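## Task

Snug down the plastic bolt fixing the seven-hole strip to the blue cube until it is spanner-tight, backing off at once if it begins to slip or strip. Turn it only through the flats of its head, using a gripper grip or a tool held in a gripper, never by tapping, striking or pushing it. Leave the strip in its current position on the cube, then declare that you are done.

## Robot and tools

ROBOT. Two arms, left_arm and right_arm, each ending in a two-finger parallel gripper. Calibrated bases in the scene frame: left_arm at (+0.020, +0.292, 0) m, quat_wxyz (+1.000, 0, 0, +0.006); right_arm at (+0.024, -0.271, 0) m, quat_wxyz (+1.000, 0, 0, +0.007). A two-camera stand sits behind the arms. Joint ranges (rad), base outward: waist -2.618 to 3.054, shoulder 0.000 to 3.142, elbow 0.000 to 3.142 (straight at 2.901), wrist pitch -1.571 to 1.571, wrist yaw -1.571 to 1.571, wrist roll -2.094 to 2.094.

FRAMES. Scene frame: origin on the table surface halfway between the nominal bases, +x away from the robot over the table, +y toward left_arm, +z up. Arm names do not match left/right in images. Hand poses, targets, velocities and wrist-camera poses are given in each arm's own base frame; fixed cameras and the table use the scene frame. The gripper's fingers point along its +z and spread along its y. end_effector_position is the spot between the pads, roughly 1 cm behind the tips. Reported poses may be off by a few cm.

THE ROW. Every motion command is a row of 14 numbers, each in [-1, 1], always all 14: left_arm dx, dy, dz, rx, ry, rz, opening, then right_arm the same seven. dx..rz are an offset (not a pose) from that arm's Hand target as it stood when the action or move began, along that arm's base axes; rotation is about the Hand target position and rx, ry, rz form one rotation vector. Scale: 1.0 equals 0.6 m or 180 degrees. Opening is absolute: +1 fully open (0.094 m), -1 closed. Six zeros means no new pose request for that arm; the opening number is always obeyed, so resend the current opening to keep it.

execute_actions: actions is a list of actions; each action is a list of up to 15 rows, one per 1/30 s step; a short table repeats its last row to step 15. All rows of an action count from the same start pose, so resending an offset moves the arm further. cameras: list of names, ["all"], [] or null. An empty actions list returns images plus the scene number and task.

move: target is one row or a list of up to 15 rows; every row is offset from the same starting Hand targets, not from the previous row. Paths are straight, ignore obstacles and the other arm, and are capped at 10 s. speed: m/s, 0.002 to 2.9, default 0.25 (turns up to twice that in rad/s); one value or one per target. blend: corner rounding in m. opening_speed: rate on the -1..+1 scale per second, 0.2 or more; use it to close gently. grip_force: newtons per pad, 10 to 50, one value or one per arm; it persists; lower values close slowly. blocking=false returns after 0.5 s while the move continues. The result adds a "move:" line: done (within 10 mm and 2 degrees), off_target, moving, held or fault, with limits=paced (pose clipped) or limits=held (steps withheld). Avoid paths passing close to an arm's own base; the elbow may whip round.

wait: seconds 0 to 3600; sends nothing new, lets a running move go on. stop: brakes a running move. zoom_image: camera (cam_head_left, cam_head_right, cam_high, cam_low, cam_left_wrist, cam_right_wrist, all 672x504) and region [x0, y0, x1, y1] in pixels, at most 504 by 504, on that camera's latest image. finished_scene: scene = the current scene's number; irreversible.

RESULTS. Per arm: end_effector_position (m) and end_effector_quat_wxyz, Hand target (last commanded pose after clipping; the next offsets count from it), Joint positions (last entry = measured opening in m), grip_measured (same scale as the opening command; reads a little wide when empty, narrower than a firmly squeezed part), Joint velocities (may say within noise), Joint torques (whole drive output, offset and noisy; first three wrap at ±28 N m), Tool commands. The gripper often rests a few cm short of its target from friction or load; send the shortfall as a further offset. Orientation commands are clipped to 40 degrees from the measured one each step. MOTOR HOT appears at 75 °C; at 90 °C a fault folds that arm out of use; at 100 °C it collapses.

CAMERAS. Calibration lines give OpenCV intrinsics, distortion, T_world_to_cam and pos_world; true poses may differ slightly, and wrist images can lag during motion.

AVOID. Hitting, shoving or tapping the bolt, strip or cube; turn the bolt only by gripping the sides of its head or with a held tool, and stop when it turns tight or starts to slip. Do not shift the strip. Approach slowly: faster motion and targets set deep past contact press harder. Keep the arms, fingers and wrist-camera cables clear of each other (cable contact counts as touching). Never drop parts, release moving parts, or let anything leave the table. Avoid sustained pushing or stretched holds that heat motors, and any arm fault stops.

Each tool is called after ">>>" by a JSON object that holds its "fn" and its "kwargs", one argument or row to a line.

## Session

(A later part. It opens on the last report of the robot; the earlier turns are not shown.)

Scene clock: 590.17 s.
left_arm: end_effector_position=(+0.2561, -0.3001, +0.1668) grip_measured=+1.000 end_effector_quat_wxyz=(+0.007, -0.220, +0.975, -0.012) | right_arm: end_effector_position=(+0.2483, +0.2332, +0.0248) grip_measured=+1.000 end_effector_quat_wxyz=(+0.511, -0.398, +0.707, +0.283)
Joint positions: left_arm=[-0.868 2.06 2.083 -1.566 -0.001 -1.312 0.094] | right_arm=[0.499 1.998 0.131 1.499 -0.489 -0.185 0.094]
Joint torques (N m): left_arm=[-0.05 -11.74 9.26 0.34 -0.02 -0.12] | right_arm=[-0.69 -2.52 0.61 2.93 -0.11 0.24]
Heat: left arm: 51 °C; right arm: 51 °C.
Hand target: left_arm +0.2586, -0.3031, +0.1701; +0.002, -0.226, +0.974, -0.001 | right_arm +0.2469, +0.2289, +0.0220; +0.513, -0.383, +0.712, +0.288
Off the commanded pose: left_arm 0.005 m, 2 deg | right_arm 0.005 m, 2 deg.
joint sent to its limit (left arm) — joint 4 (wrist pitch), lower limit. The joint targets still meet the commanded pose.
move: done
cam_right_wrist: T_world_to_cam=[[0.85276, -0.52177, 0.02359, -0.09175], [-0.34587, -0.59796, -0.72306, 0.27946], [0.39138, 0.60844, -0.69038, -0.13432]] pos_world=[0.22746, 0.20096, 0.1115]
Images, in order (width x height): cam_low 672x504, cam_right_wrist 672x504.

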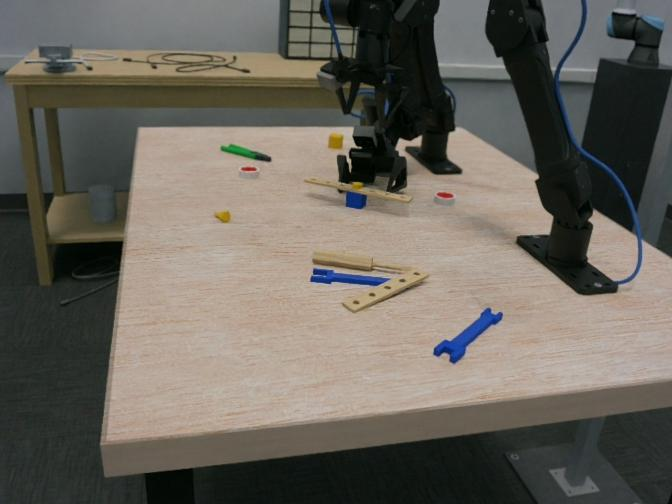

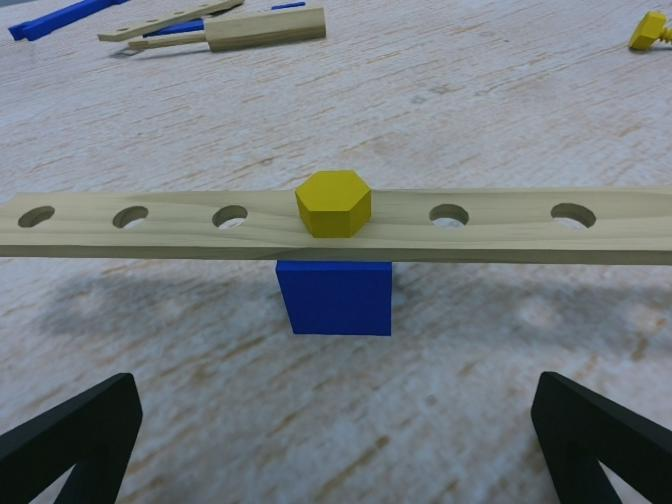

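>>> {"fn": "move", "kwargs": {
  "target": [
    [0,0,0,0,0,0,1,0.0017,-0.0017,-0.01,0,0,0,1],
    [0,0,0,0,0,0,1,0.0422,0.0635,-0.01,0,0,0,1]
  ],
  "speed": 0.06,
  "cameras": ["cam_right_wrist","cam_left_wrist"]
}}

Scene clock: 608.03 s.
left_arm: end_effector_position=(+0.2561, -0.3001, +0.1668) grip_measured=+1.000 end_effector_quat_wxyz=(+0.007, -0.220, +0.975, -0.012) | right_arm: end_effector_position=(+0.2742, +0.2651, +0.0282) grip_measured=+1.000 end_effector_quat_wxyz=(+0.531, -0.386, +0.699, +0.283)
Joint positions: left_arm=[-0.868 2.06 2.083 -1.566 -0.001 -1.312 0.094] | right_arm=[0.583 2.064 0.268 1.492 -0.395 -0.134 0.094]
Joint torques (N m): left_arm=[-0.05 -11.74 9.28 0.34 -0.02 -0.11] | right_arm=[0.55 -4.82 3.03 2.06 -0.08 0.11]
Heat: left arm: 51 °C; right arm: 51 °C.
Hand target: left_arm +0.2586, -0.3031, +0.1701; +0.002, -0.226, +0.974, -0.001 | right_arm +0.2723, +0.2670, +0.0161; +0.514, -0.383, +0.712, +0.288
Off the commanded pose: left_arm 0.005 m, 2 deg | right_arm 0.012 m, 3 deg.
joint sent to its limit (left arm) — joint 4 (wrist pitch), lower limit. The joint targets still meet the commanded pose.
move: off_target (right_arm)
cam_left_wrist: T_world_to_cam=[[0.4143, -0.90941, 0.03633, -0.38171], [-0.83239, -0.36246, 0.41923, 0.0733], [-0.36808, -0.20393, -0.90716, 0.27125]] pos_world=[0.319, -0.26525, 0.2292]
cam_right_wrist: T_world_to_cam=[[0.84078, -0.5405, 0.0308, -0.0893], [-0.33697, -0.567, -0.75163, 0.30024], [0.42372, 0.62158, -0.65886, -0.17471]] pos_world=[0.25028, 0.23057, 0.11331]
Images, in order (width x height): cam_left_wrist 672x504, cam_right_wrist 672x504.

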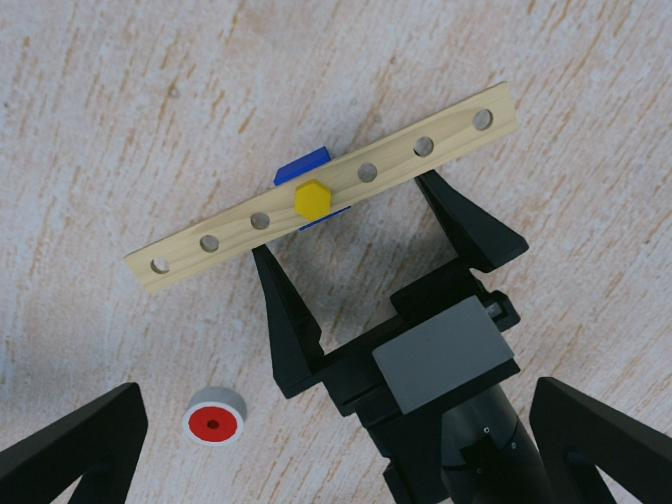

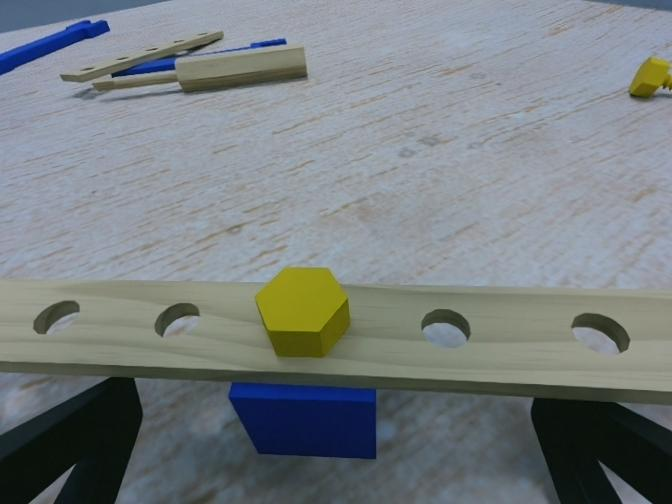

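>>> {"fn": "move", "kwargs": {
  "target": [
    [0,0,0,0,0,0,1,-0.0213,-0.0258,0.0,0,0,0,1],
    [0,0,0,0,0,0,1,-0.0213,-0.0258,-0.0118,0,0,0,1],
    [0,0,0,0,0,0,1,0.0005,0.0138,-0.0118,0,0,0,1]
  ],
  "speed": 0.06,
  "cameras": ["cam_right_wrist","cam_left_wrist"]
}}

Scene clock: 634.13 s.
left_arm: end_effector_position=(+0.2561, -0.3001, +0.1668) grip_measured=+1.000 end_effector_quat_wxyz=(+0.007, -0.220, +0.975, -0.012) | right_arm: end_effector_position=(+0.2785, +0.2708, +0.0251) grip_measured=+1.000 end_effector_quat_wxyz=(+0.539, -0.392, +0.696, +0.266)
Joint positions: left_arm=[-0.868 2.06 2.083 -1.566 -0.001 -1.312 0.094] | right_arm=[0.611 2.088 0.291 1.498 -0.346 -0.159 0.094]
Joint torques (N m): left_arm=[-0.05 -11.74 9.26 0.34 -0.02 -0.11] | right_arm=[0.69 -3.26 3.14 2.28 -0.31 0.43]
Heat: left arm: 51 °C; right arm: 51 °C.
Hand target: left_arm +0.2586, -0.3031, +0.1701; +0.002, -0.226, +0.974, -0.001 | right_arm +0.2727, +0.2752, +0.0090; +0.514, -0.383, +0.712, +0.288
Off the commanded pose: left_arm 0.005 m, 2 deg | right_arm 0.018 m, 4 deg.
joint sent to its limit (left arm) — joint 4 (wrist pitch), lower limit. The joint targets still meet the commanded pose.
move: off_target (right_arm)
cam_left_wrist: T_world_to_cam=[[0.4143, -0.90941, 0.03633, -0.38171], [-0.83239, -0.36246, 0.41923, 0.0733], [-0.36808, -0.20393, -0.90716, 0.27125]] pos_world=[0.319, -0.26525, 0.2292]
cam_right_wrist: T_world_to_cam=[[0.83259, -0.54936, 0.07074, -0.086], [-0.31953, -0.58069, -0.7488, 0.30138], [0.45244, 0.60084, -0.65901, -0.18454]] pos_world=[0.2514, 0.23864, 0.11014]
Images, in order (width x height): cam_left_wrist 672x504, cam_right_wrist 672x504.

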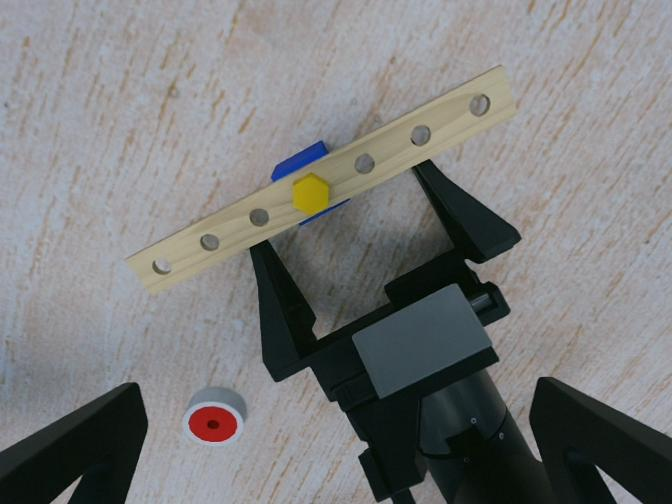

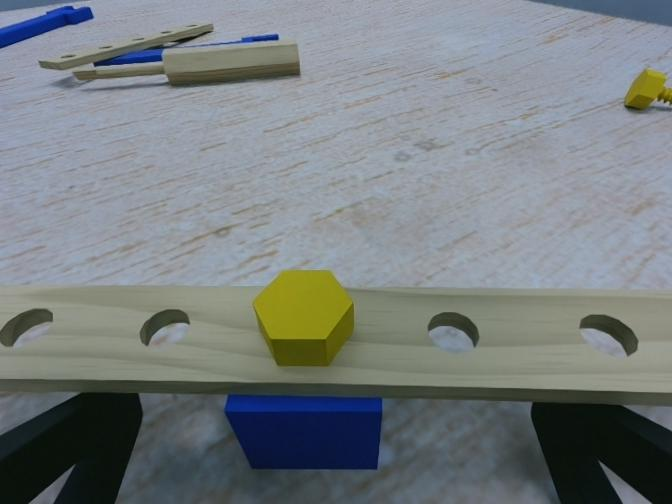

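>>> {"fn": "move", "kwargs": {
  "target": [0,0,0,0,0,0,1,0,0,0,0,0,0,-0.5],
  "opening_speed": 0.7,
  "cameras": ["cam_right_wrist","cam_left_wrist","cam_low"]
}}

>>> {"fn": "zoom_image", "kwargs": {
  "camera": "cam_low",
  "region": [320, 130, 420, 215]
}}

Scene clock: 650.23 s.
left_arm: end_effector_position=(+0.2561, -0.3001, +0.1668) grip_measured=+1.000 end_effector_quat_wxyz=(+0.007, -0.220, +0.975, -0.012) | right_arm: end_effector_position=(+0.2853, +0.2723, +0.0251) grip_measured=-0.378 end_effector_quat_wxyz=(+0.540, -0.377, +0.702, +0.268)
Joint positions: left_arm=[-0.868 2.06 2.083 -1.566 -0.001 -1.312 0.094] | right_arm=[0.611 2.1 0.312 1.497 -0.329 -0.129 0.029]
Joint torques (N m): left_arm=[-0.06 -11.75 9.25 0.34 -0.01 -0.11] | right_arm=[0.66 -4.22 1.69 2.33 -0.48 0.16]
Heat: left arm: 51 °C; right arm: 50 °C.
Hand target: left_arm +0.2586, -0.3031, +0.1701; +0.002, -0.226, +0.974, -0.001 | right_arm +0.2725, +0.2752, +0.0089; +0.513, -0.383, +0.712, +0.288
Off the commanded pose: left_arm 0.005 m, 2 deg | right_arm 0.021 m, 4 deg.
joint sent to its limit (left arm) — joint 4 (wrist pitch), lower limit. The joint targets still meet the commanded pose.
move: done
cam_left_wrist: T_world_to_cam=[[0.4143, -0.90941, 0.03633, -0.38171], [-0.83239, -0.36246, 0.41923, 0.0733], [-0.36808, -0.20393, -0.90716, 0.27125]] pos_world=[0.319, -0.26525, 0.2292]
cam_right_wrist: T_world_to_cam=[[0.82017, -0.57007, 0.04843, -0.08111], [-0.34443, -0.55958, -0.75382, 0.30591], [0.45682, 0.60158, -0.6553, -0.18999]] pos_world=[0.25868, 0.23924, 0.11002]
Images, in order (width x height): cam_low 672x504, cam_left_wrist 672x504, cam_right_wrist 672x504.

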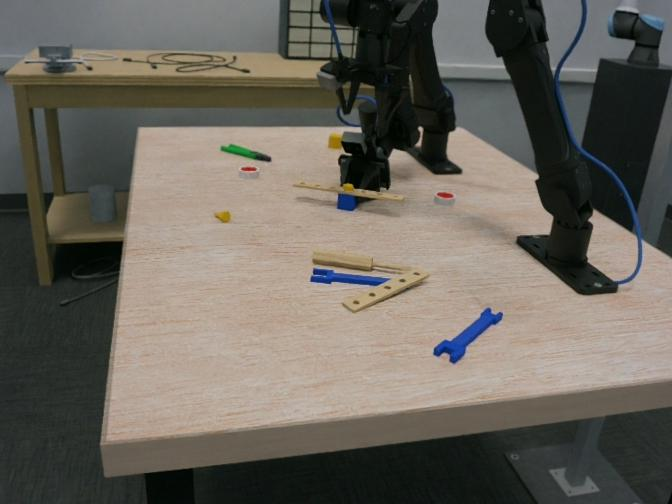

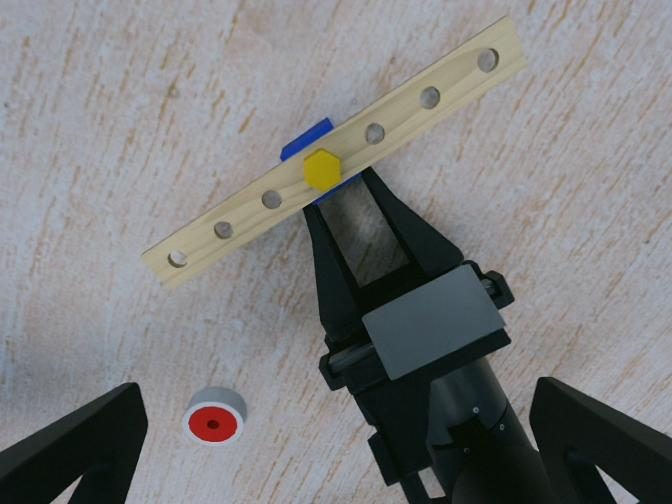

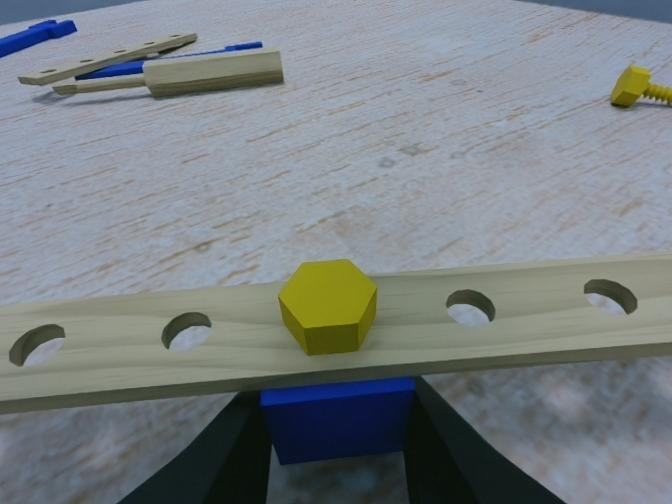

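Scaled by 5.040 from the camera's image (finer frame: 960x720).

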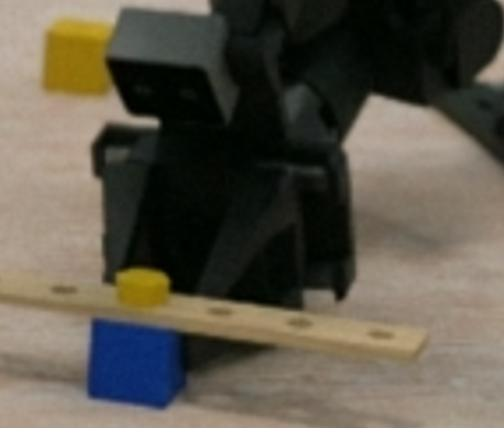

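>>> {"fn": "move", "kwargs": {
  "target": [
    [0,0,0,0,0,0,1,0,0,0,0,0,0,0.15],
    [0,0,0,0,0,0,1,0.0342,0.0097,-0.002,0.006,0.009,0.030,0.15]
  ],
  "speed": 0.05,
  "cameras": ["cam_right_wrist","cam_left_wrist"]
}}

Scene clock: 693.53 s.
left_arm: end_effector_position=(+0.2561, -0.3001, +0.1668) grip_measured=+1.000 end_effector_quat_wxyz=(+0.007, -0.220, +0.975, -0.012) | right_arm: end_effector_position=(+0.2942, +0.2837, +0.0305) grip_measured=+0.148 end_effector_quat_wxyz=(+0.524, -0.407, +0.673, +0.326)
Joint positions: left_arm=[-0.868 2.06 2.083 -1.566 -0.001 -1.312 0.094] | right_arm=[0.532 2.118 0.406 1.429 -0.55 -0.138 0.054]
Joint torques (N m): left_arm=[-0.03 -11.74 9.26 0.34 -0.02 -0.11] | right_arm=[-0.53 -5.82 3.49 1.51 -0.14 -0.08]
Heat: left arm: 51 °C; right arm: 50 °C.
Hand target: left_arm +0.2586, -0.3031, +0.1701; +0.002, -0.226, +0.974, -0.001 | right_arm +0.2931, +0.2811, +0.0078; +0.493, -0.407, +0.697, +0.324
Off the commanded pose: left_arm 0.005 m, 2 deg | right_arm 0.023 m, 5 deg.
joint sent to its limit (left arm) — joint 4 (wrist pitch), lower limit. The joint targets still meet the commanded pose.
move: off_target (right_arm)
cam_left_wrist: T_world_to_cam=[[0.4143, -0.90941, 0.03633, -0.38171], [-0.83239, -0.36246, 0.41923, 0.0733], [-0.36808, -0.20393, -0.90716, 0.27125]] pos_world=[0.319, -0.26525, 0.2292]
cam_right_wrist: T_world_to_cam=[[0.88999, -0.45596, 0.00503, -0.13377], [-0.28338, -0.56171, -0.77729, 0.30277], [0.35724, 0.69035, -0.62913, -0.1941]] pos_world=[0.2742, 0.24307, 0.1139]
Images, in order (width x height): cam_left_wrist 672x504, cam_right_wrist 672x504.

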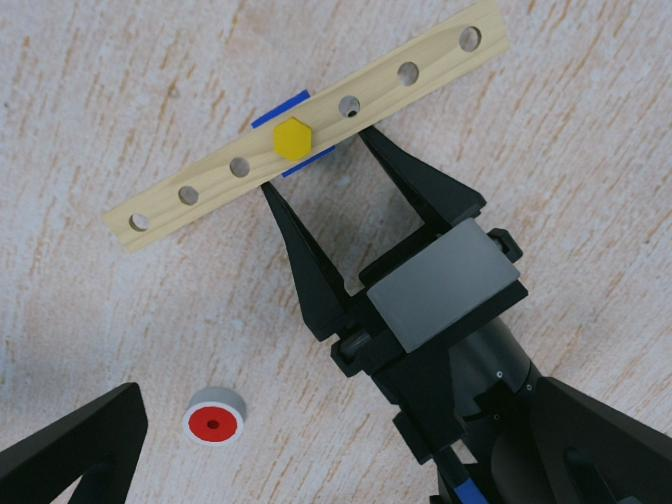

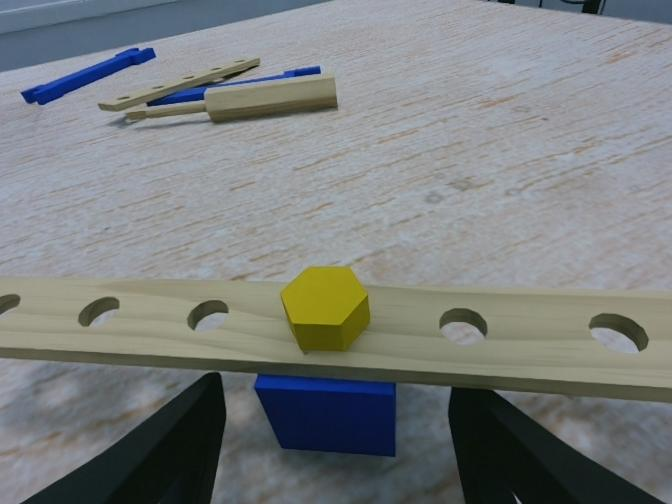

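>>> {"fn": "execute_actions", "kwargs": {
  "actions": [
    [[0,0,0,0,0,0,1,0,0,-0.01,0,0,0,0.15]],
    [[0,0,0,0,0,0,1,0,0,0,0,0,0,0.15]]
  ]
}}

Scene clock: 709.17 s.
left_arm: end_effector_position=(+0.2561, -0.3001, +0.1668) grip_measured=+1.000 end_effector_quat_wxyz=(+0.007, -0.220, +0.975, -0.012) | right_arm: end_effector_position=(+0.2941, +0.2843, +0.0299) grip_measured=+0.148 end_effector_quat_wxyz=(+0.530, -0.411, +0.667, +0.325)
Joint positions: left_arm=[-0.868 2.06 2.083 -1.566 -0.001 -1.312 0.094] | right_arm=[0.532 2.139 0.407 1.461 -0.553 -0.147 0.054]
Joint torques (N m): left_arm=[-0.05 -11.74 9.28 0.34 -0.01 -0.11] | right_arm=[-0.49 -4.83 3.41 1.5 -0.1 -0.01]
Heat: left arm: 51 °C; right arm: 47 °C.
Hand target: left_arm +0.2586, -0.3031, +0.1701; +0.002, -0.226, +0.974, -0.001 | right_arm +0.2930, +0.2811, +0.0017; +0.493, -0.408, +0.697, +0.324
Off the commanded pose: left_arm 0.005 m, 2 deg | right_arm 0.028 m, 5 deg.
joint sent to its limit (left arm) — joint 4 (wrist pitch), lower limit. The joint targets still meet the commanded pose.

>>> {"fn": "wait", "kwargs": {
  "seconds": 0.1,
  "cameras": ["cam_low","cam_right_wrist","cam_high"]
}}

>>> {"fn": "zoom_image", "kwargs": {
  "camera": "cam_low",
  "region": [310, 110, 450, 220]
}}

>>> {"fn": "zoom_image", "kwargs": {
  "camera": "cam_high",
  "region": [200, 200, 400, 350]
}}

Scene clock: 740.50 s.
left_arm: end_effector_position=(+0.2561, -0.3001, +0.1668) grip_measured=+1.000 end_effector_quat_wxyz=(+0.007, -0.220, +0.975, -0.012) | right_arm: end_effector_position=(+0.2941, +0.2843, +0.0299) grip_measured=+0.148 end_effector_quat_wxyz=(+0.530, -0.411, +0.667, +0.325)
Joint positions: left_arm=[-0.868 2.06 2.083 -1.566 -0.001 -1.312 0.094] | right_arm=[0.532 2.139 0.407 1.461 -0.553 -0.147 0.054]
Joint torques (N m): left_arm=[-0.05 -11.75 9.25 0.34 -0.02 -0.12] | right_arm=[-0.49 -4.85 3.43 1.5 -0.11 -0.01]
Heat: left arm: 51 °C; right arm: 44 °C.
Hand target: left_arm +0.2586, -0.3031, +0.1701; +0.002, -0.226, +0.974, -0.001 | right_arm +0.2930, +0.2811, +0.0017; +0.493, -0.408, +0.697, +0.324
Tool commands: left_gripper/opening=+1.0 right_gripper/opening=+0.15
Off the commanded pose: left_arm 0.005 m, 2 deg | right_arm 0.028 m, 5 deg.
wait: 0.10 s; at rest from the start
cam_right_wrist: T_world_to_cam=[[0.89224, -0.45113, 0.0197, -0.13588], [-0.26629, -0.5609, -0.78389, 0.29745], [0.36469, 0.69417, -0.62058, -0.19842]] pos_world=[0.27281, 0.24327, 0.11271]
Images, in order (width x height): cam_high 672x504, cam_low 672x504, cam_right_wrist 672x504.

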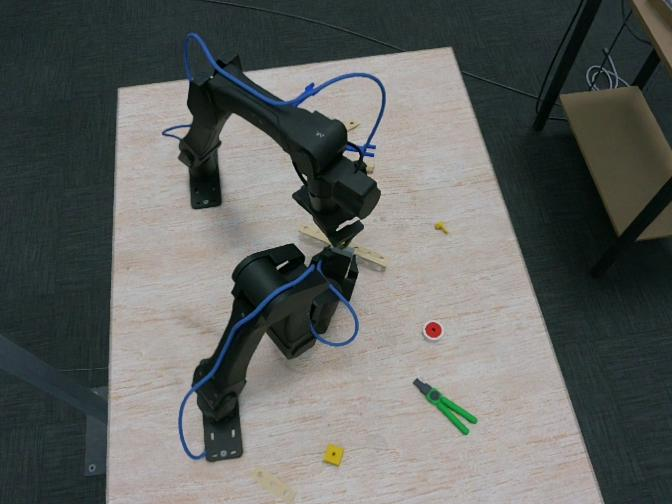

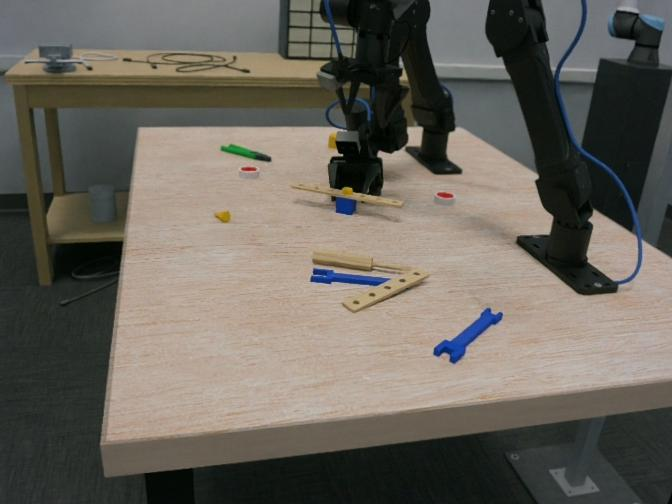

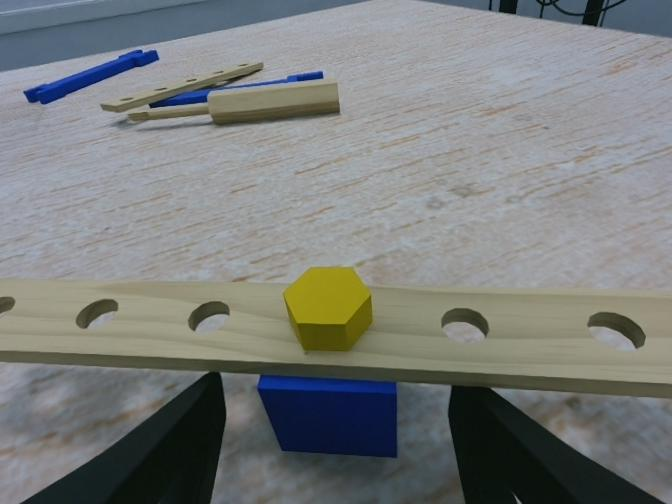

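Scaled by 3.600 from the camera's image (finer frame: 960x720).

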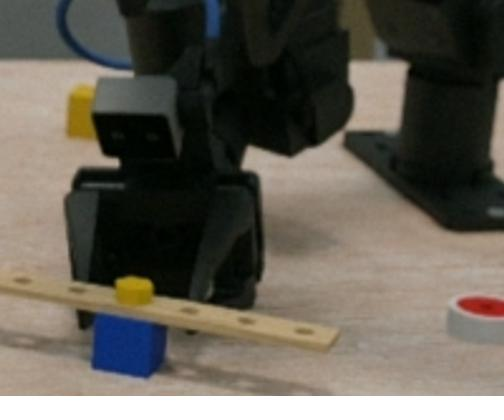

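Scaled by 2.520 from the camera's image (finer frame: 960x720).

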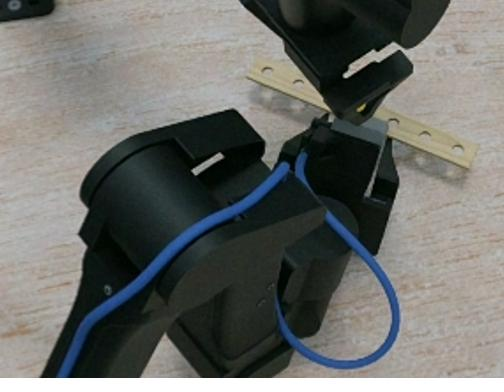

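>>> {"fn": "move", "kwargs": {
  "target": [
    [0,0,0,0,0,0,1,-0.025,-0.0368,0.0438,0,0,0,0.15],
    [0,0,0,0,0,0,1,-0.08,-0.0768,0.1972,0.0478,-0.0542,-0.0992,0.15],
    [0.0702,0.068,-0.0667,0,0,0.0444,1,-0.08,-0.0768,0.1972,0.0478,-0.0542,-0.0992,0.15]
  ],
  "speed": [0.1,0.2,0.2],
  "blend": [0.005,0,0],
  "cameras": ["cam_right_wrist","cam_left_wrist","cam_low"]
}}

>>> {"fn": "zoom_image", "kwargs": {
  "camera": "cam_left_wrist",
  "region": [270, 150, 410, 290]
}}

Scene clock: 901.10 s.
left_arm: end_effector_position=(+0.2995, -0.2628, +0.1354) grip_measured=+1.000 end_effector_quat_wxyz=(+0.002, -0.291, +0.957, -0.005) | right_arm: end_effector_position=(+0.2467, +0.2367, +0.1218) grip_measured=+0.149 end_effector_quat_wxyz=(+0.626, -0.284, +0.677, +0.262)
Joint positions: left_arm=[-0.721 2.069 1.969 -1.46 0.003 -1.312 0.094] | right_arm=[0.726 1.566 0.05 1.438 -0.067 -0.006 0.054]
Joint torques (N m): left_arm=[0.03 -12.31 5.64 0.48 -0.05 -0.04] | right_arm=[0.43 -5.55 3.41 2.09 0.14 0]
Heat: left arm: 51 °C; right arm: 39 °C.
Hand target: left_arm +0.3005, -0.2623, +0.1300; +0.001, -0.293, +0.956, +0.000 | right_arm +0.2451, +0.2350, +0.1201; +0.623, -0.283, +0.681, +0.259
Off the commanded pose: left_arm 0.005 m, 1 deg | right_arm 0.003 m, 1 deg.
move: done
cam_left_wrist: T_world_to_cam=[[0.54268, -0.83968, 0.02098, -0.38266], [-0.76417, -0.4832, 0.42728, 0.08287], [-0.34864, -0.2479, -0.90388, 0.2485]] pos_world=[0.35763, -0.21966, 0.19723]
cam_right_wrist: T_world_to_cam=[[0.71111, -0.70284, 0.01836, -0.01246], [-0.33673, -0.36339, -0.86866, 0.31123], [0.6172, 0.61153, -0.49507, -0.14913]] pos_world=[0.20571, 0.19554, 0.19675]
Images, in order (width x height): cam_low 672x504, cam_left_wrist 672x504, cam_right_wrist 672x504.

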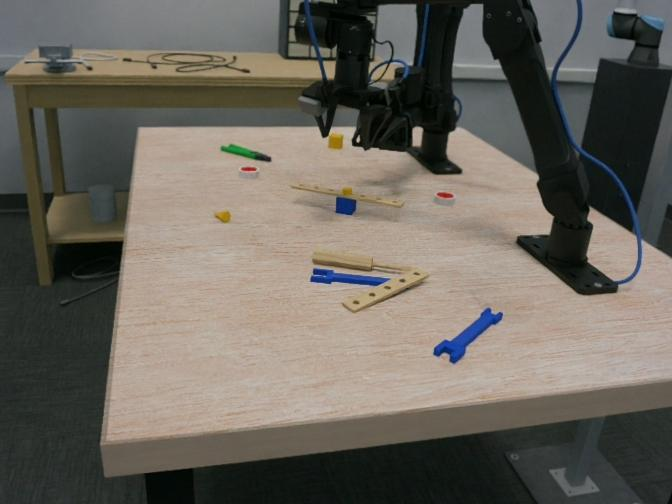

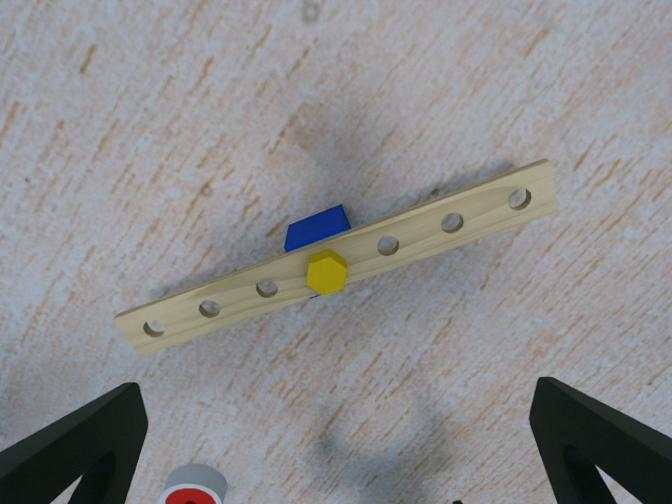

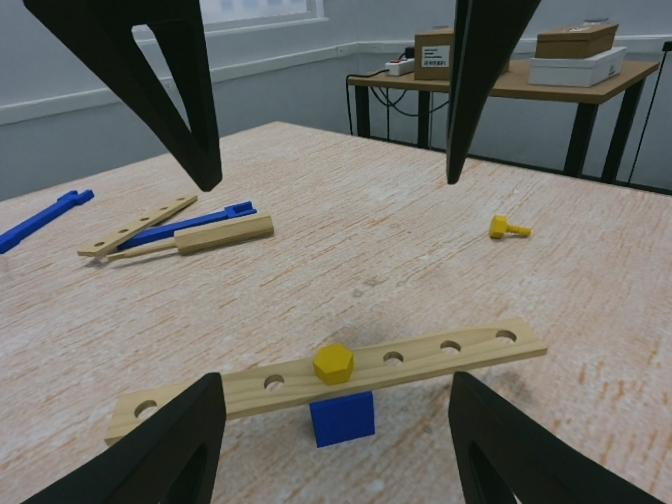

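Scaled by 3.600 from the camera's image (finer frame: 960x720).

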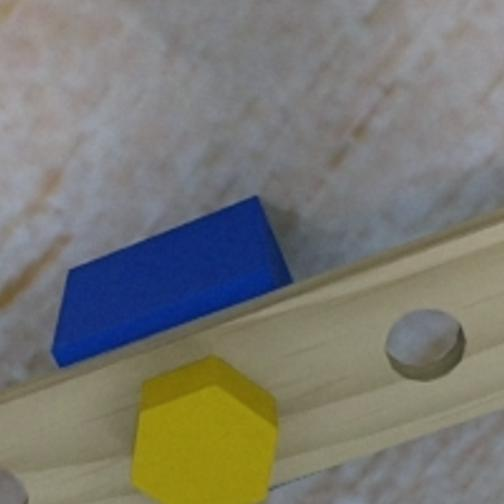

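>>> {"fn": "zoom_image", "kwargs": {
  "camera": "cam_left_wrist",
  "region": [287, 230, 367, 310]
}}

Scaled by 6.300 from the camera's image (finer frame: 960x720).

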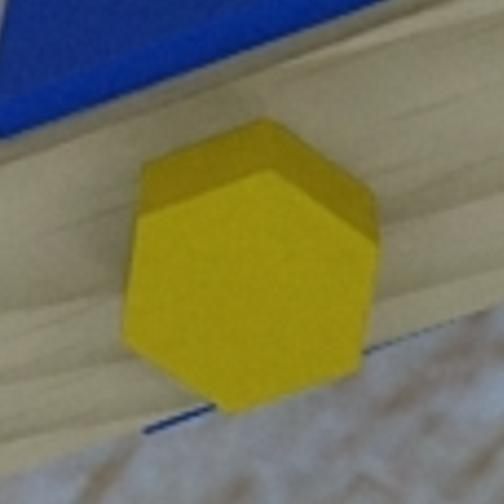

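>>> {"fn": "move", "kwargs": {
  "target": [-0.0255,-0.0145,-0.12,0,0,-0.0444,1,0,0,0,0,0,0,0.15],
  "speed": 0.2,
  "cameras": ["cam_left_wrist"]
}}

>>> {"fn": "zoom_image", "kwargs": {
  "camera": "cam_left_wrist",
  "region": [240, 250, 440, 450]
}}

Scene clock: 963.20 s.
left_arm: end_effector_position=(+0.2853, -0.2712, +0.0578) grip_measured=+1.000 end_effector_quat_wxyz=(-0.002, -0.231, +0.973, +0.001) | right_arm: end_effector_position=(+0.2467, +0.2367, +0.1218) grip_measured=+0.149 end_effector_quat_wxyz=(+0.626, -0.284, +0.677, +0.262)
Joint positions: left_arm=[-0.761 2.069 1.661 -1.167 0.003 -1.228 0.094] | right_arm=[0.726 1.566 0.05 1.438 -0.067 -0.006 0.054]
Joint torques (N m): left_arm=[-0.17 -13.85 5.55 0.45 -0.05 0.1] | right_arm=[0.42 -5.53 3.43 2.09 0.14 -0.01]
Heat: left arm: 48 °C; right arm: 41 °C.
Hand target: left_arm +0.2854, -0.2711, +0.0580; +0.002, -0.226, +0.974, -0.001 | right_arm +0.2451, +0.2350, +0.1201; +0.623, -0.283, +0.681, +0.259
Off the commanded pose: left_arm 0.000 m, 1 deg | right_arm 0.003 m, 1 deg.
move: done
cam_left_wrist: T_world_to_cam=[[0.43472, -0.90054, 0.007, -0.36536], [-0.81386, -0.38953, 0.43117, 0.14058], [-0.38555, -0.19313, -0.90225, 0.19664]] pos_world=[0.34906, -0.23628, 0.11936]

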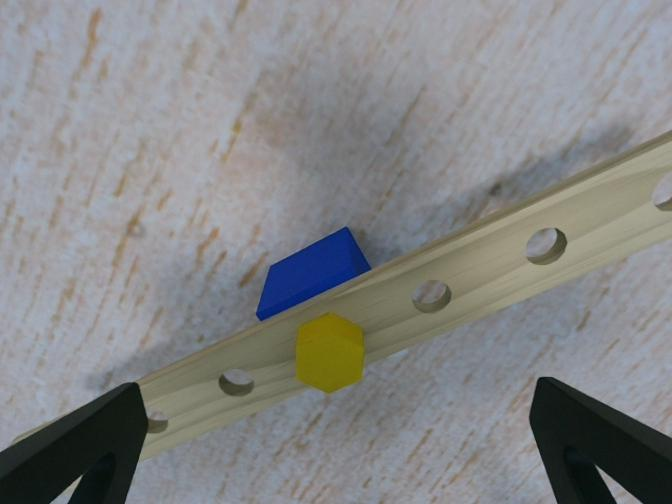

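Scaled by 2.520 from the camera's image (finer frame: 960x720).

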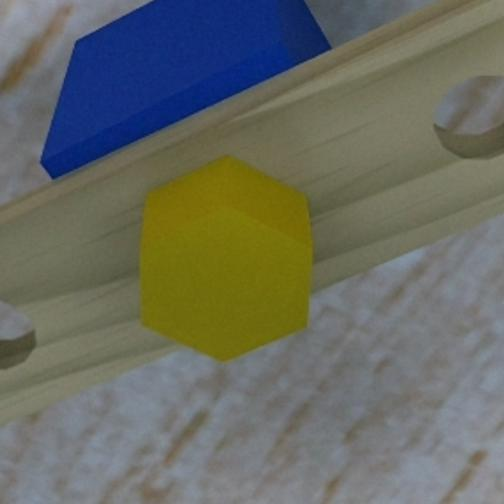

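>>> {"fn": "move", "kwargs": {
  "target": [
    [0.0068,0.0065,0,0,0,0,-0.4,0,0,0,0,0,0,0.15],
    [0.0068,0.0065,-0.02,0,0,0,-0.4,0,0,0,0,0,0,0.15]
  ],
  "speed": 0.1,
  "cameras": ["cam_left_wrist","cam_right_wrist"]
}}

>>> {"fn": "zoom_image", "kwargs": {
  "camera": "cam_left_wrist",
  "region": [236, 304, 436, 504]
}}

>>> {"fn": "zoom_image", "kwargs": {
  "camera": "cam_right_wrist",
  "region": [260, 290, 460, 450]
}}

Scene clock: 995.07 s.
left_arm: end_effector_position=(+0.2877, -0.2701, +0.0496) grip_measured=-0.398 end_effector_quat_wxyz=(+0.000, -0.227, +0.974, -0.003) | right_arm: end_effector_position=(+0.2467, +0.2367, +0.1218) grip_measured=+0.149 end_effector_quat_wxyz=(+0.626, -0.284, +0.677, +0.262)
Joint positions: left_arm=[-0.755 2.069 1.628 -1.123 0.003 -1.213 0.028] | right_arm=[0.726 1.566 0.05 1.438 -0.067 -0.006 0.054]
Joint torques (N m): left_arm=[0.58 -12.92 5.48 0.48 -0.05 0.1] | right_arm=[0.43 -5.55 3.43 2.1 0.13 0]
Heat: left arm: 47 °C; right arm: 42 °C.
Hand target: left_arm +0.2894, -0.2671, +0.0459; +0.001, -0.226, +0.974, +0.000 | right_arm +0.2451, +0.2350, +0.1201; +0.623, -0.283, +0.681, +0.259
Off the commanded pose: left_arm 0.005 m, 0 deg | right_arm 0.003 m, 1 deg.
move: done
cam_left_wrist: T_world_to_cam=[[0.42709, -0.90406, 0.0163, -0.36454], [-0.82015, -0.37973, 0.42798, 0.15099], [-0.38073, -0.19615, -0.90364, 0.18826]] pos_world=[0.3512, -0.2353, 0.11144]
cam_right_wrist: T_world_to_cam=[[0.71111, -0.70284, 0.01836, -0.01246], [-0.33673, -0.36339, -0.86866, 0.31123], [0.6172, 0.61153, -0.49507, -0.14913]] pos_world=[0.20571, 0.19554, 0.19675]

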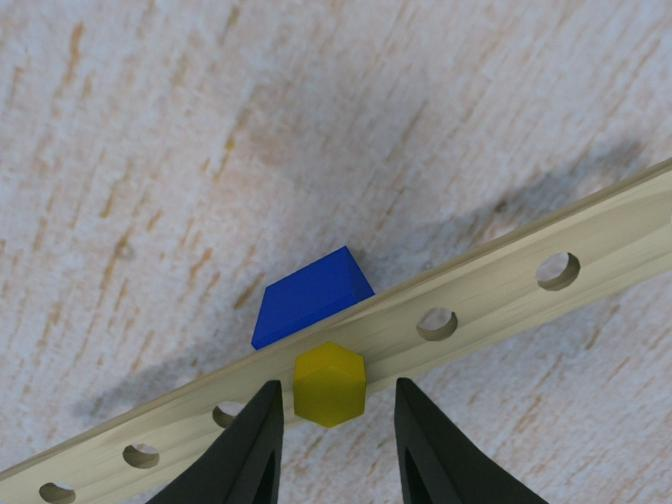

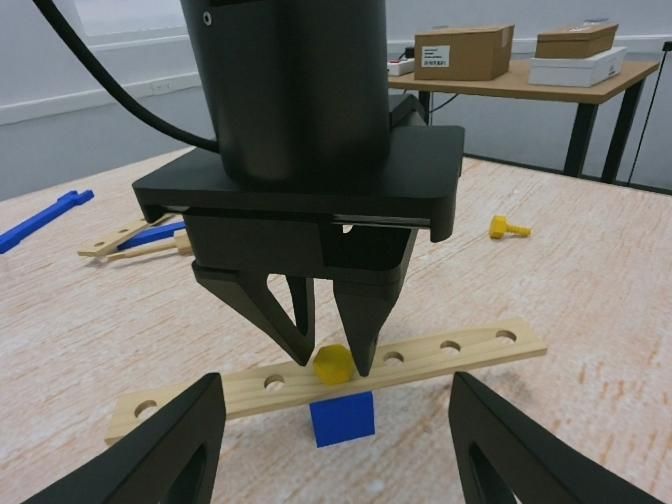

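Scaled by 2.520 from the camera's image (finer frame: 960x720).

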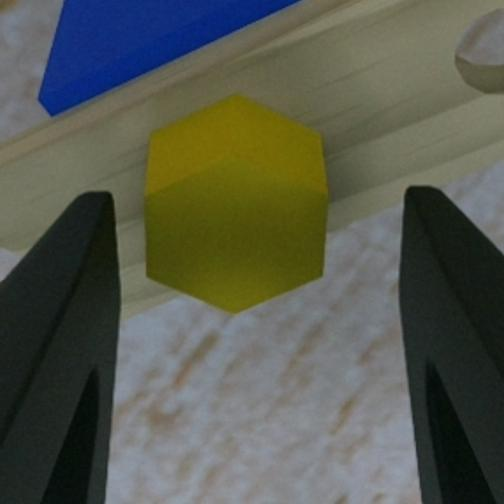

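Scaled by 2.520 from the camera's image (finer frame: 960x720).

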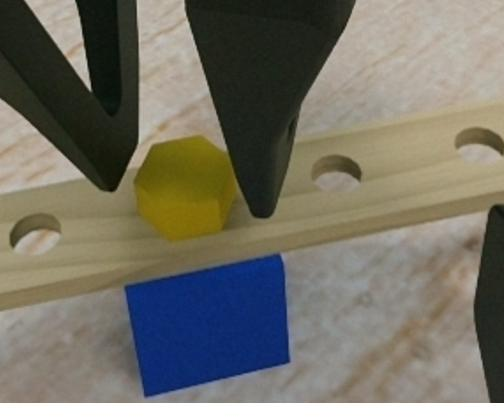

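>>> {"fn": "move", "kwargs": {
  "target": [-0.0008,0.0025,-0.018,0,0,0,-0.4,0,0,0,0,0,0,0.15],
  "speed": 0.04,
  "cameras": ["cam_left_wrist","cam_right_wrist"]
}}

>>> {"fn": "zoom_image", "kwargs": {
  "camera": "cam_left_wrist",
  "region": [236, 304, 436, 504]
}}

>>> {"fn": "zoom_image", "kwargs": {
  "camera": "cam_right_wrist",
  "region": [280, 310, 400, 430]
}}

Scene clock: 1012.67 s.
left_arm: end_effector_position=(+0.2856, -0.2681, +0.0413) grip_measured=-0.398 end_effector_quat_wxyz=(-0.001, -0.226, +0.974, -0.002) | right_arm: end_effector_position=(+0.2467, +0.2367, +0.1218) grip_measured=+0.149 end_effector_quat_wxyz=(+0.626, -0.284, +0.677, +0.262)
Joint positions: left_arm=[-0.755 2.069 1.594 -1.094 0.003 -1.211 0.028] | right_arm=[0.726 1.566 0.05 1.438 -0.067 -0.006 0.054]
Joint torques (N m): left_arm=[0.77 -12.44 5.16 0.61 -0.02 0.1] | right_arm=[0.43 -5.55 3.43 2.1 0.14 0]
Heat: left arm: 47 °C; right arm: 42 °C.
Hand target: left_arm +0.2889, -0.2656, +0.0352; +0.002, -0.225, +0.974, -0.001 | right_arm +0.2451, +0.2350, +0.1201; +0.623, -0.283, +0.681, +0.259
Off the commanded pose: left_arm 0.007 m, 0 deg | right_arm 0.003 m, 1 deg.
move: done
cam_left_wrist: T_world_to_cam=[[0.42544, -0.9049, 0.01232, -0.36129], [-0.81957, -0.37948, 0.4293, 0.15347], [-0.38381, -0.19274, -0.90308, 0.18214]] pos_world=[0.34939, -0.23359, 0.10305]
cam_right_wrist: T_world_to_cam=[[0.71111, -0.70284, 0.01836, -0.01246], [-0.33673, -0.36339, -0.86866, 0.31123], [0.6172, 0.61153, -0.49507, -0.14913]] pos_world=[0.20571, 0.19554, 0.19675]

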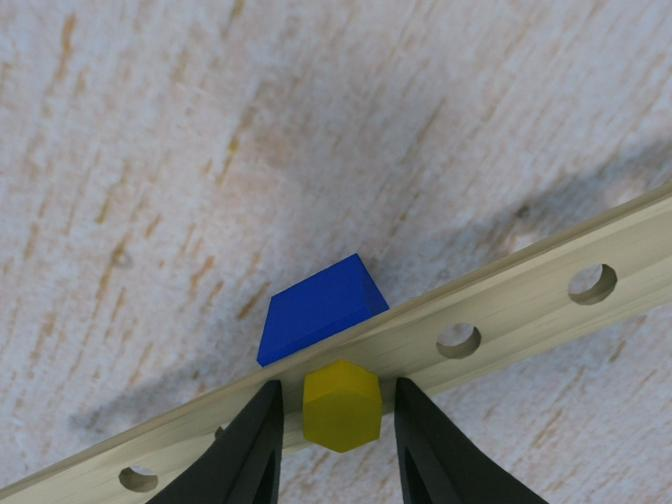

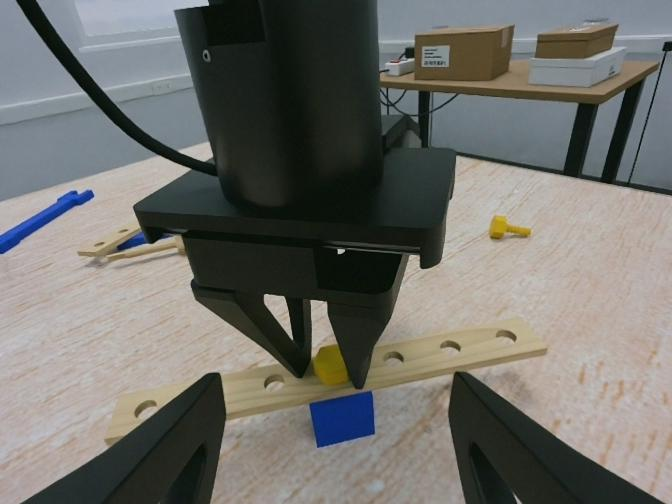

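Scaled by 2.520 from the camera's image (finer frame: 960x720).

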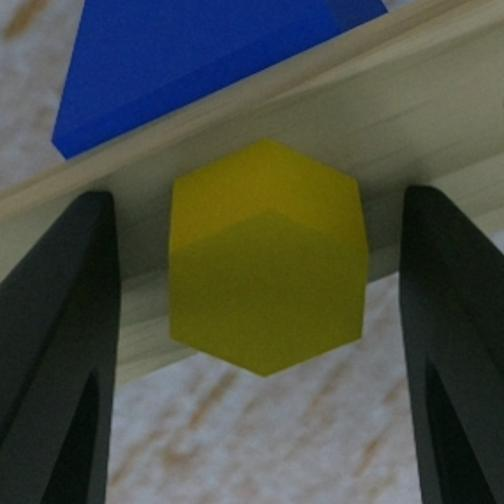

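Scaled by 4.200 from the camera's image (finer frame: 960x720).

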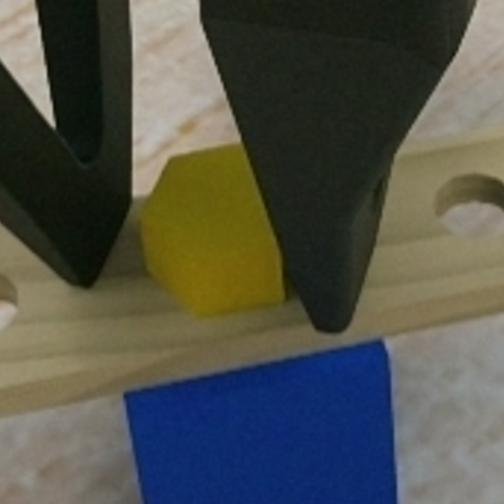

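>>> {"fn": "move", "kwargs": {
  "target": [
    [0.005,-0.003,-0.006,0,0,0,-0.4,0,0,0,0,0,0,0.15],
    [0.005,-0.003,-0.006,0,0,0,-0.8,0,0,0,0,0,0,0.15]
  ],
  "speed": 0.04,
  "opening_speed": 0.3,
  "cameras": ["cam_left_wrist","cam_right_wrist"]
}}

>>> {"fn": "zoom_image", "kwargs": {
  "camera": "cam_right_wrist",
  "region": [260, 290, 420, 450]
}}

Scene clock: 1029.63 s.
left_arm: end_effector_position=(+0.2874, -0.2679, +0.0412) grip_measured=-0.643 end_effector_quat_wxyz=(+0.001, -0.227, +0.974, -0.004) | right_arm: end_effector_position=(+0.2467, +0.2367, +0.1218) grip_measured=+0.149 end_effector_quat_wxyz=(+0.626, -0.284, +0.677, +0.262)
Joint positions: left_arm=[-0.752 2.069 1.594 -1.089 0.003 -1.209 0.017] | right_arm=[0.726 1.566 0.05 1.438 -0.067 -0.006 0.054]
Joint torques (N m): left_arm=[0.64 -11.04 6 0.63 -0.05 0.11] | right_arm=[0.4 -5.56 3.44 2.09 0.14 0]
Heat: left arm: 46 °C; right arm: 42 °C.
Hand target: left_arm +0.2920, -0.2674, +0.0316; +0.002, -0.226, +0.974, -0.001 | right_arm +0.2451, +0.2350, +0.1201; +0.623, -0.283, +0.681, +0.259
Off the commanded pose: left_arm 0.011 m, 0 deg | right_arm 0.003 m, 1 deg.
move: off_target (left_arm); target 2's new opening was sent with left_arm's hand 0.011 m and 0 deg from that target
cam_left_wrist: T_world_to_cam=[[0.42675, -0.90422, 0.01656, -0.36223], [-0.82042, -0.37936, 0.42778, 0.15538], [-0.38053, -0.19614, -0.90373, 0.18093]] pos_world=[0.35091, -0.2331, 0.10304]
cam_right_wrist: T_world_to_cam=[[0.71111, -0.70284, 0.01836, -0.01246], [-0.33673, -0.36339, -0.86866, 0.31123], [0.6172, 0.61153, -0.49507, -0.14913]] pos_world=[0.20571, 0.19554, 0.19675]

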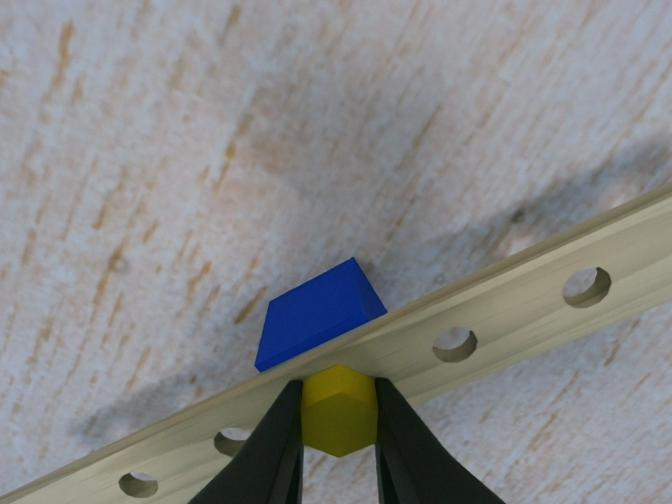

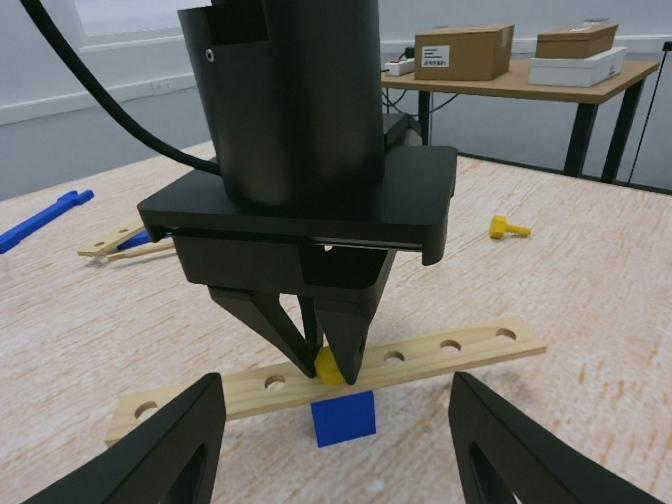

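Scaled by 3.150 from the camera's image (finer frame: 960x720).

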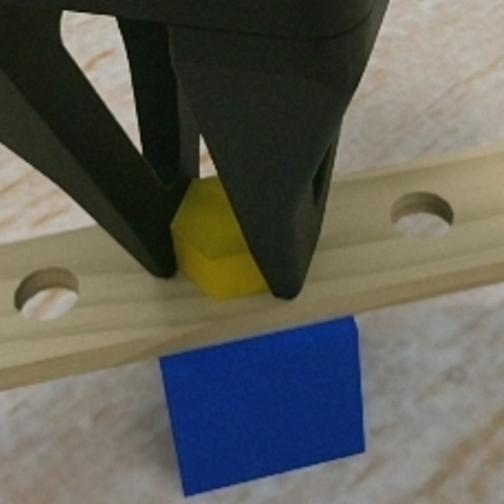

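>>> {"fn": "move", "kwargs": {
  "target": [
    [0,0,0.2167,0,0,0,-0.8,0,0,0,0,0,0,0.4],
    [0,0,0.2167,0,0,-0.0833,-0.8,0.0115,0.0183,0.06,0.0393,-0.0393,0.0056,0.4]
  ],
  "speed": 0.12,
  "blend": 0.01,
  "cameras": ["cam_left_wrist","cam_right_wrist"]
}}

>>> {"fn": "zoom_image", "kwargs": {
  "camera": "cam_right_wrist",
  "region": [200, 150, 500, 450]
}}

Scene clock: 1054.87 s.
left_arm: end_effector_position=(+0.2864, -0.2670, +0.1566) grip_measured=-0.644 end_effector_quat_wxyz=(-0.003, -0.098, +0.995, +0.001) | right_arm: end_effector_position=(+0.2506, +0.2413, +0.1272) grip_measured=+0.399 end_effector_quat_wxyz=(+0.634, -0.280, +0.670, +0.268)
Joint positions: left_arm=[-0.752 2.076 2.066 -1.567 0.003 -0.948 0.017] | right_arm=[0.729 1.596 0.07 1.473 -0.067 0.001 0.066]
Joint torques (N m): left_arm=[0.66 -12.34 9.43 0.29 -0.04 0.14] | right_arm=[0.4 -4.14 4.92 3.42 -0.05 0.01]
Heat: left arm: 47 °C; right arm: 43 °C.
Hand target: left_arm +0.2920, -0.2674, +0.1617; +0.002, -0.097, +0.995, -0.001 | right_arm +0.2519, +0.2460, +0.1560; +0.678, -0.265, +0.622, +0.288
Off the commanded pose: left_arm 0.008 m, 1 deg | right_arm 0.029 m, 8 deg.
joint sent to its limit (left arm) — joint 4 (wrist pitch), lower limit. The joint targets still meet the commanded pose.
joint sent to its limit (right arm) — joint 4 (wrist pitch), upper limit. The joint targets still meet the commanded pose.
move: off_target (right_arm); blend cut to 0 m at target 1
cam_left_wrist: T_world_to_cam=[[0.17914, -0.9838, 0.00609, -0.31162], [-0.88721, -0.15887, 0.43315, 0.18272], [-0.42517, -0.083, -0.9013, 0.32753]] pos_world=[0.35719, -0.25036, 0.21796]
cam_right_wrist: T_world_to_cam=[[0.71219, -0.70186, 0.01307, -0.01191], [-0.32415, -0.34532, -0.88073, 0.31288], [0.62266, 0.62301, -0.47345, -0.15854]] pos_world=[0.20862, 0.19845, 0.20066]

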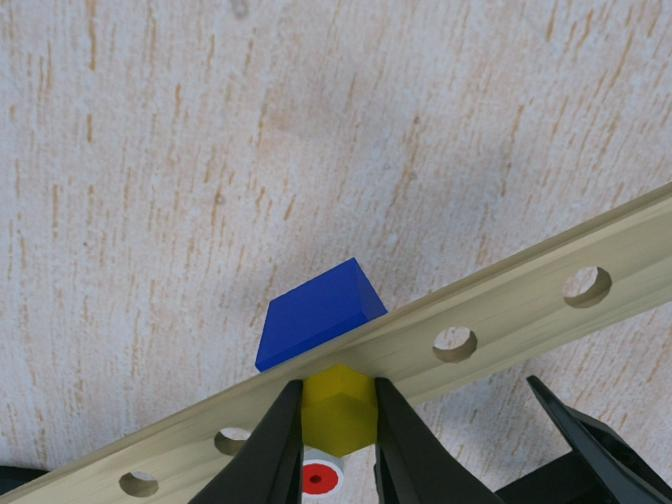

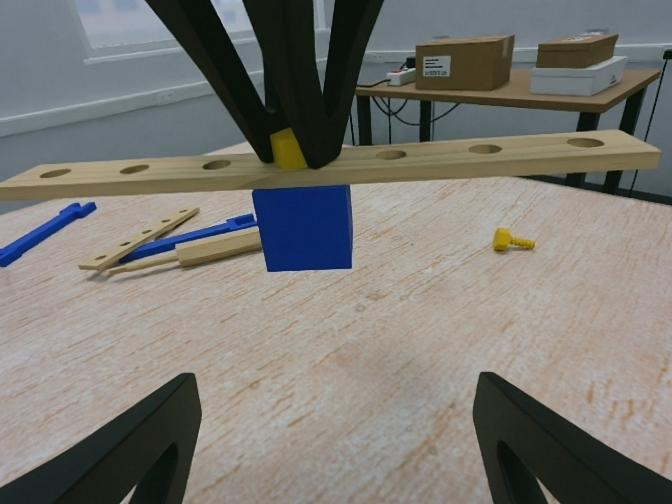

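Scaled by 1.680 from the camera's image (finer frame: 960x720).

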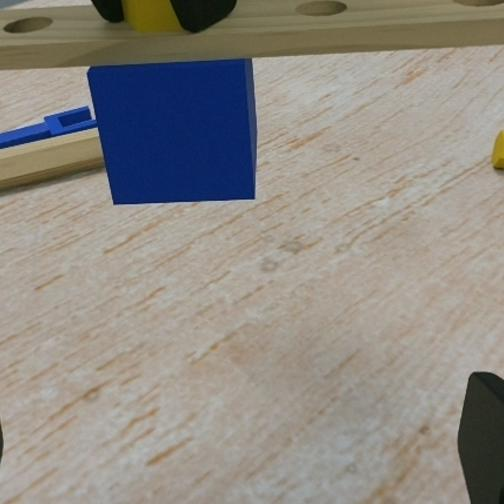

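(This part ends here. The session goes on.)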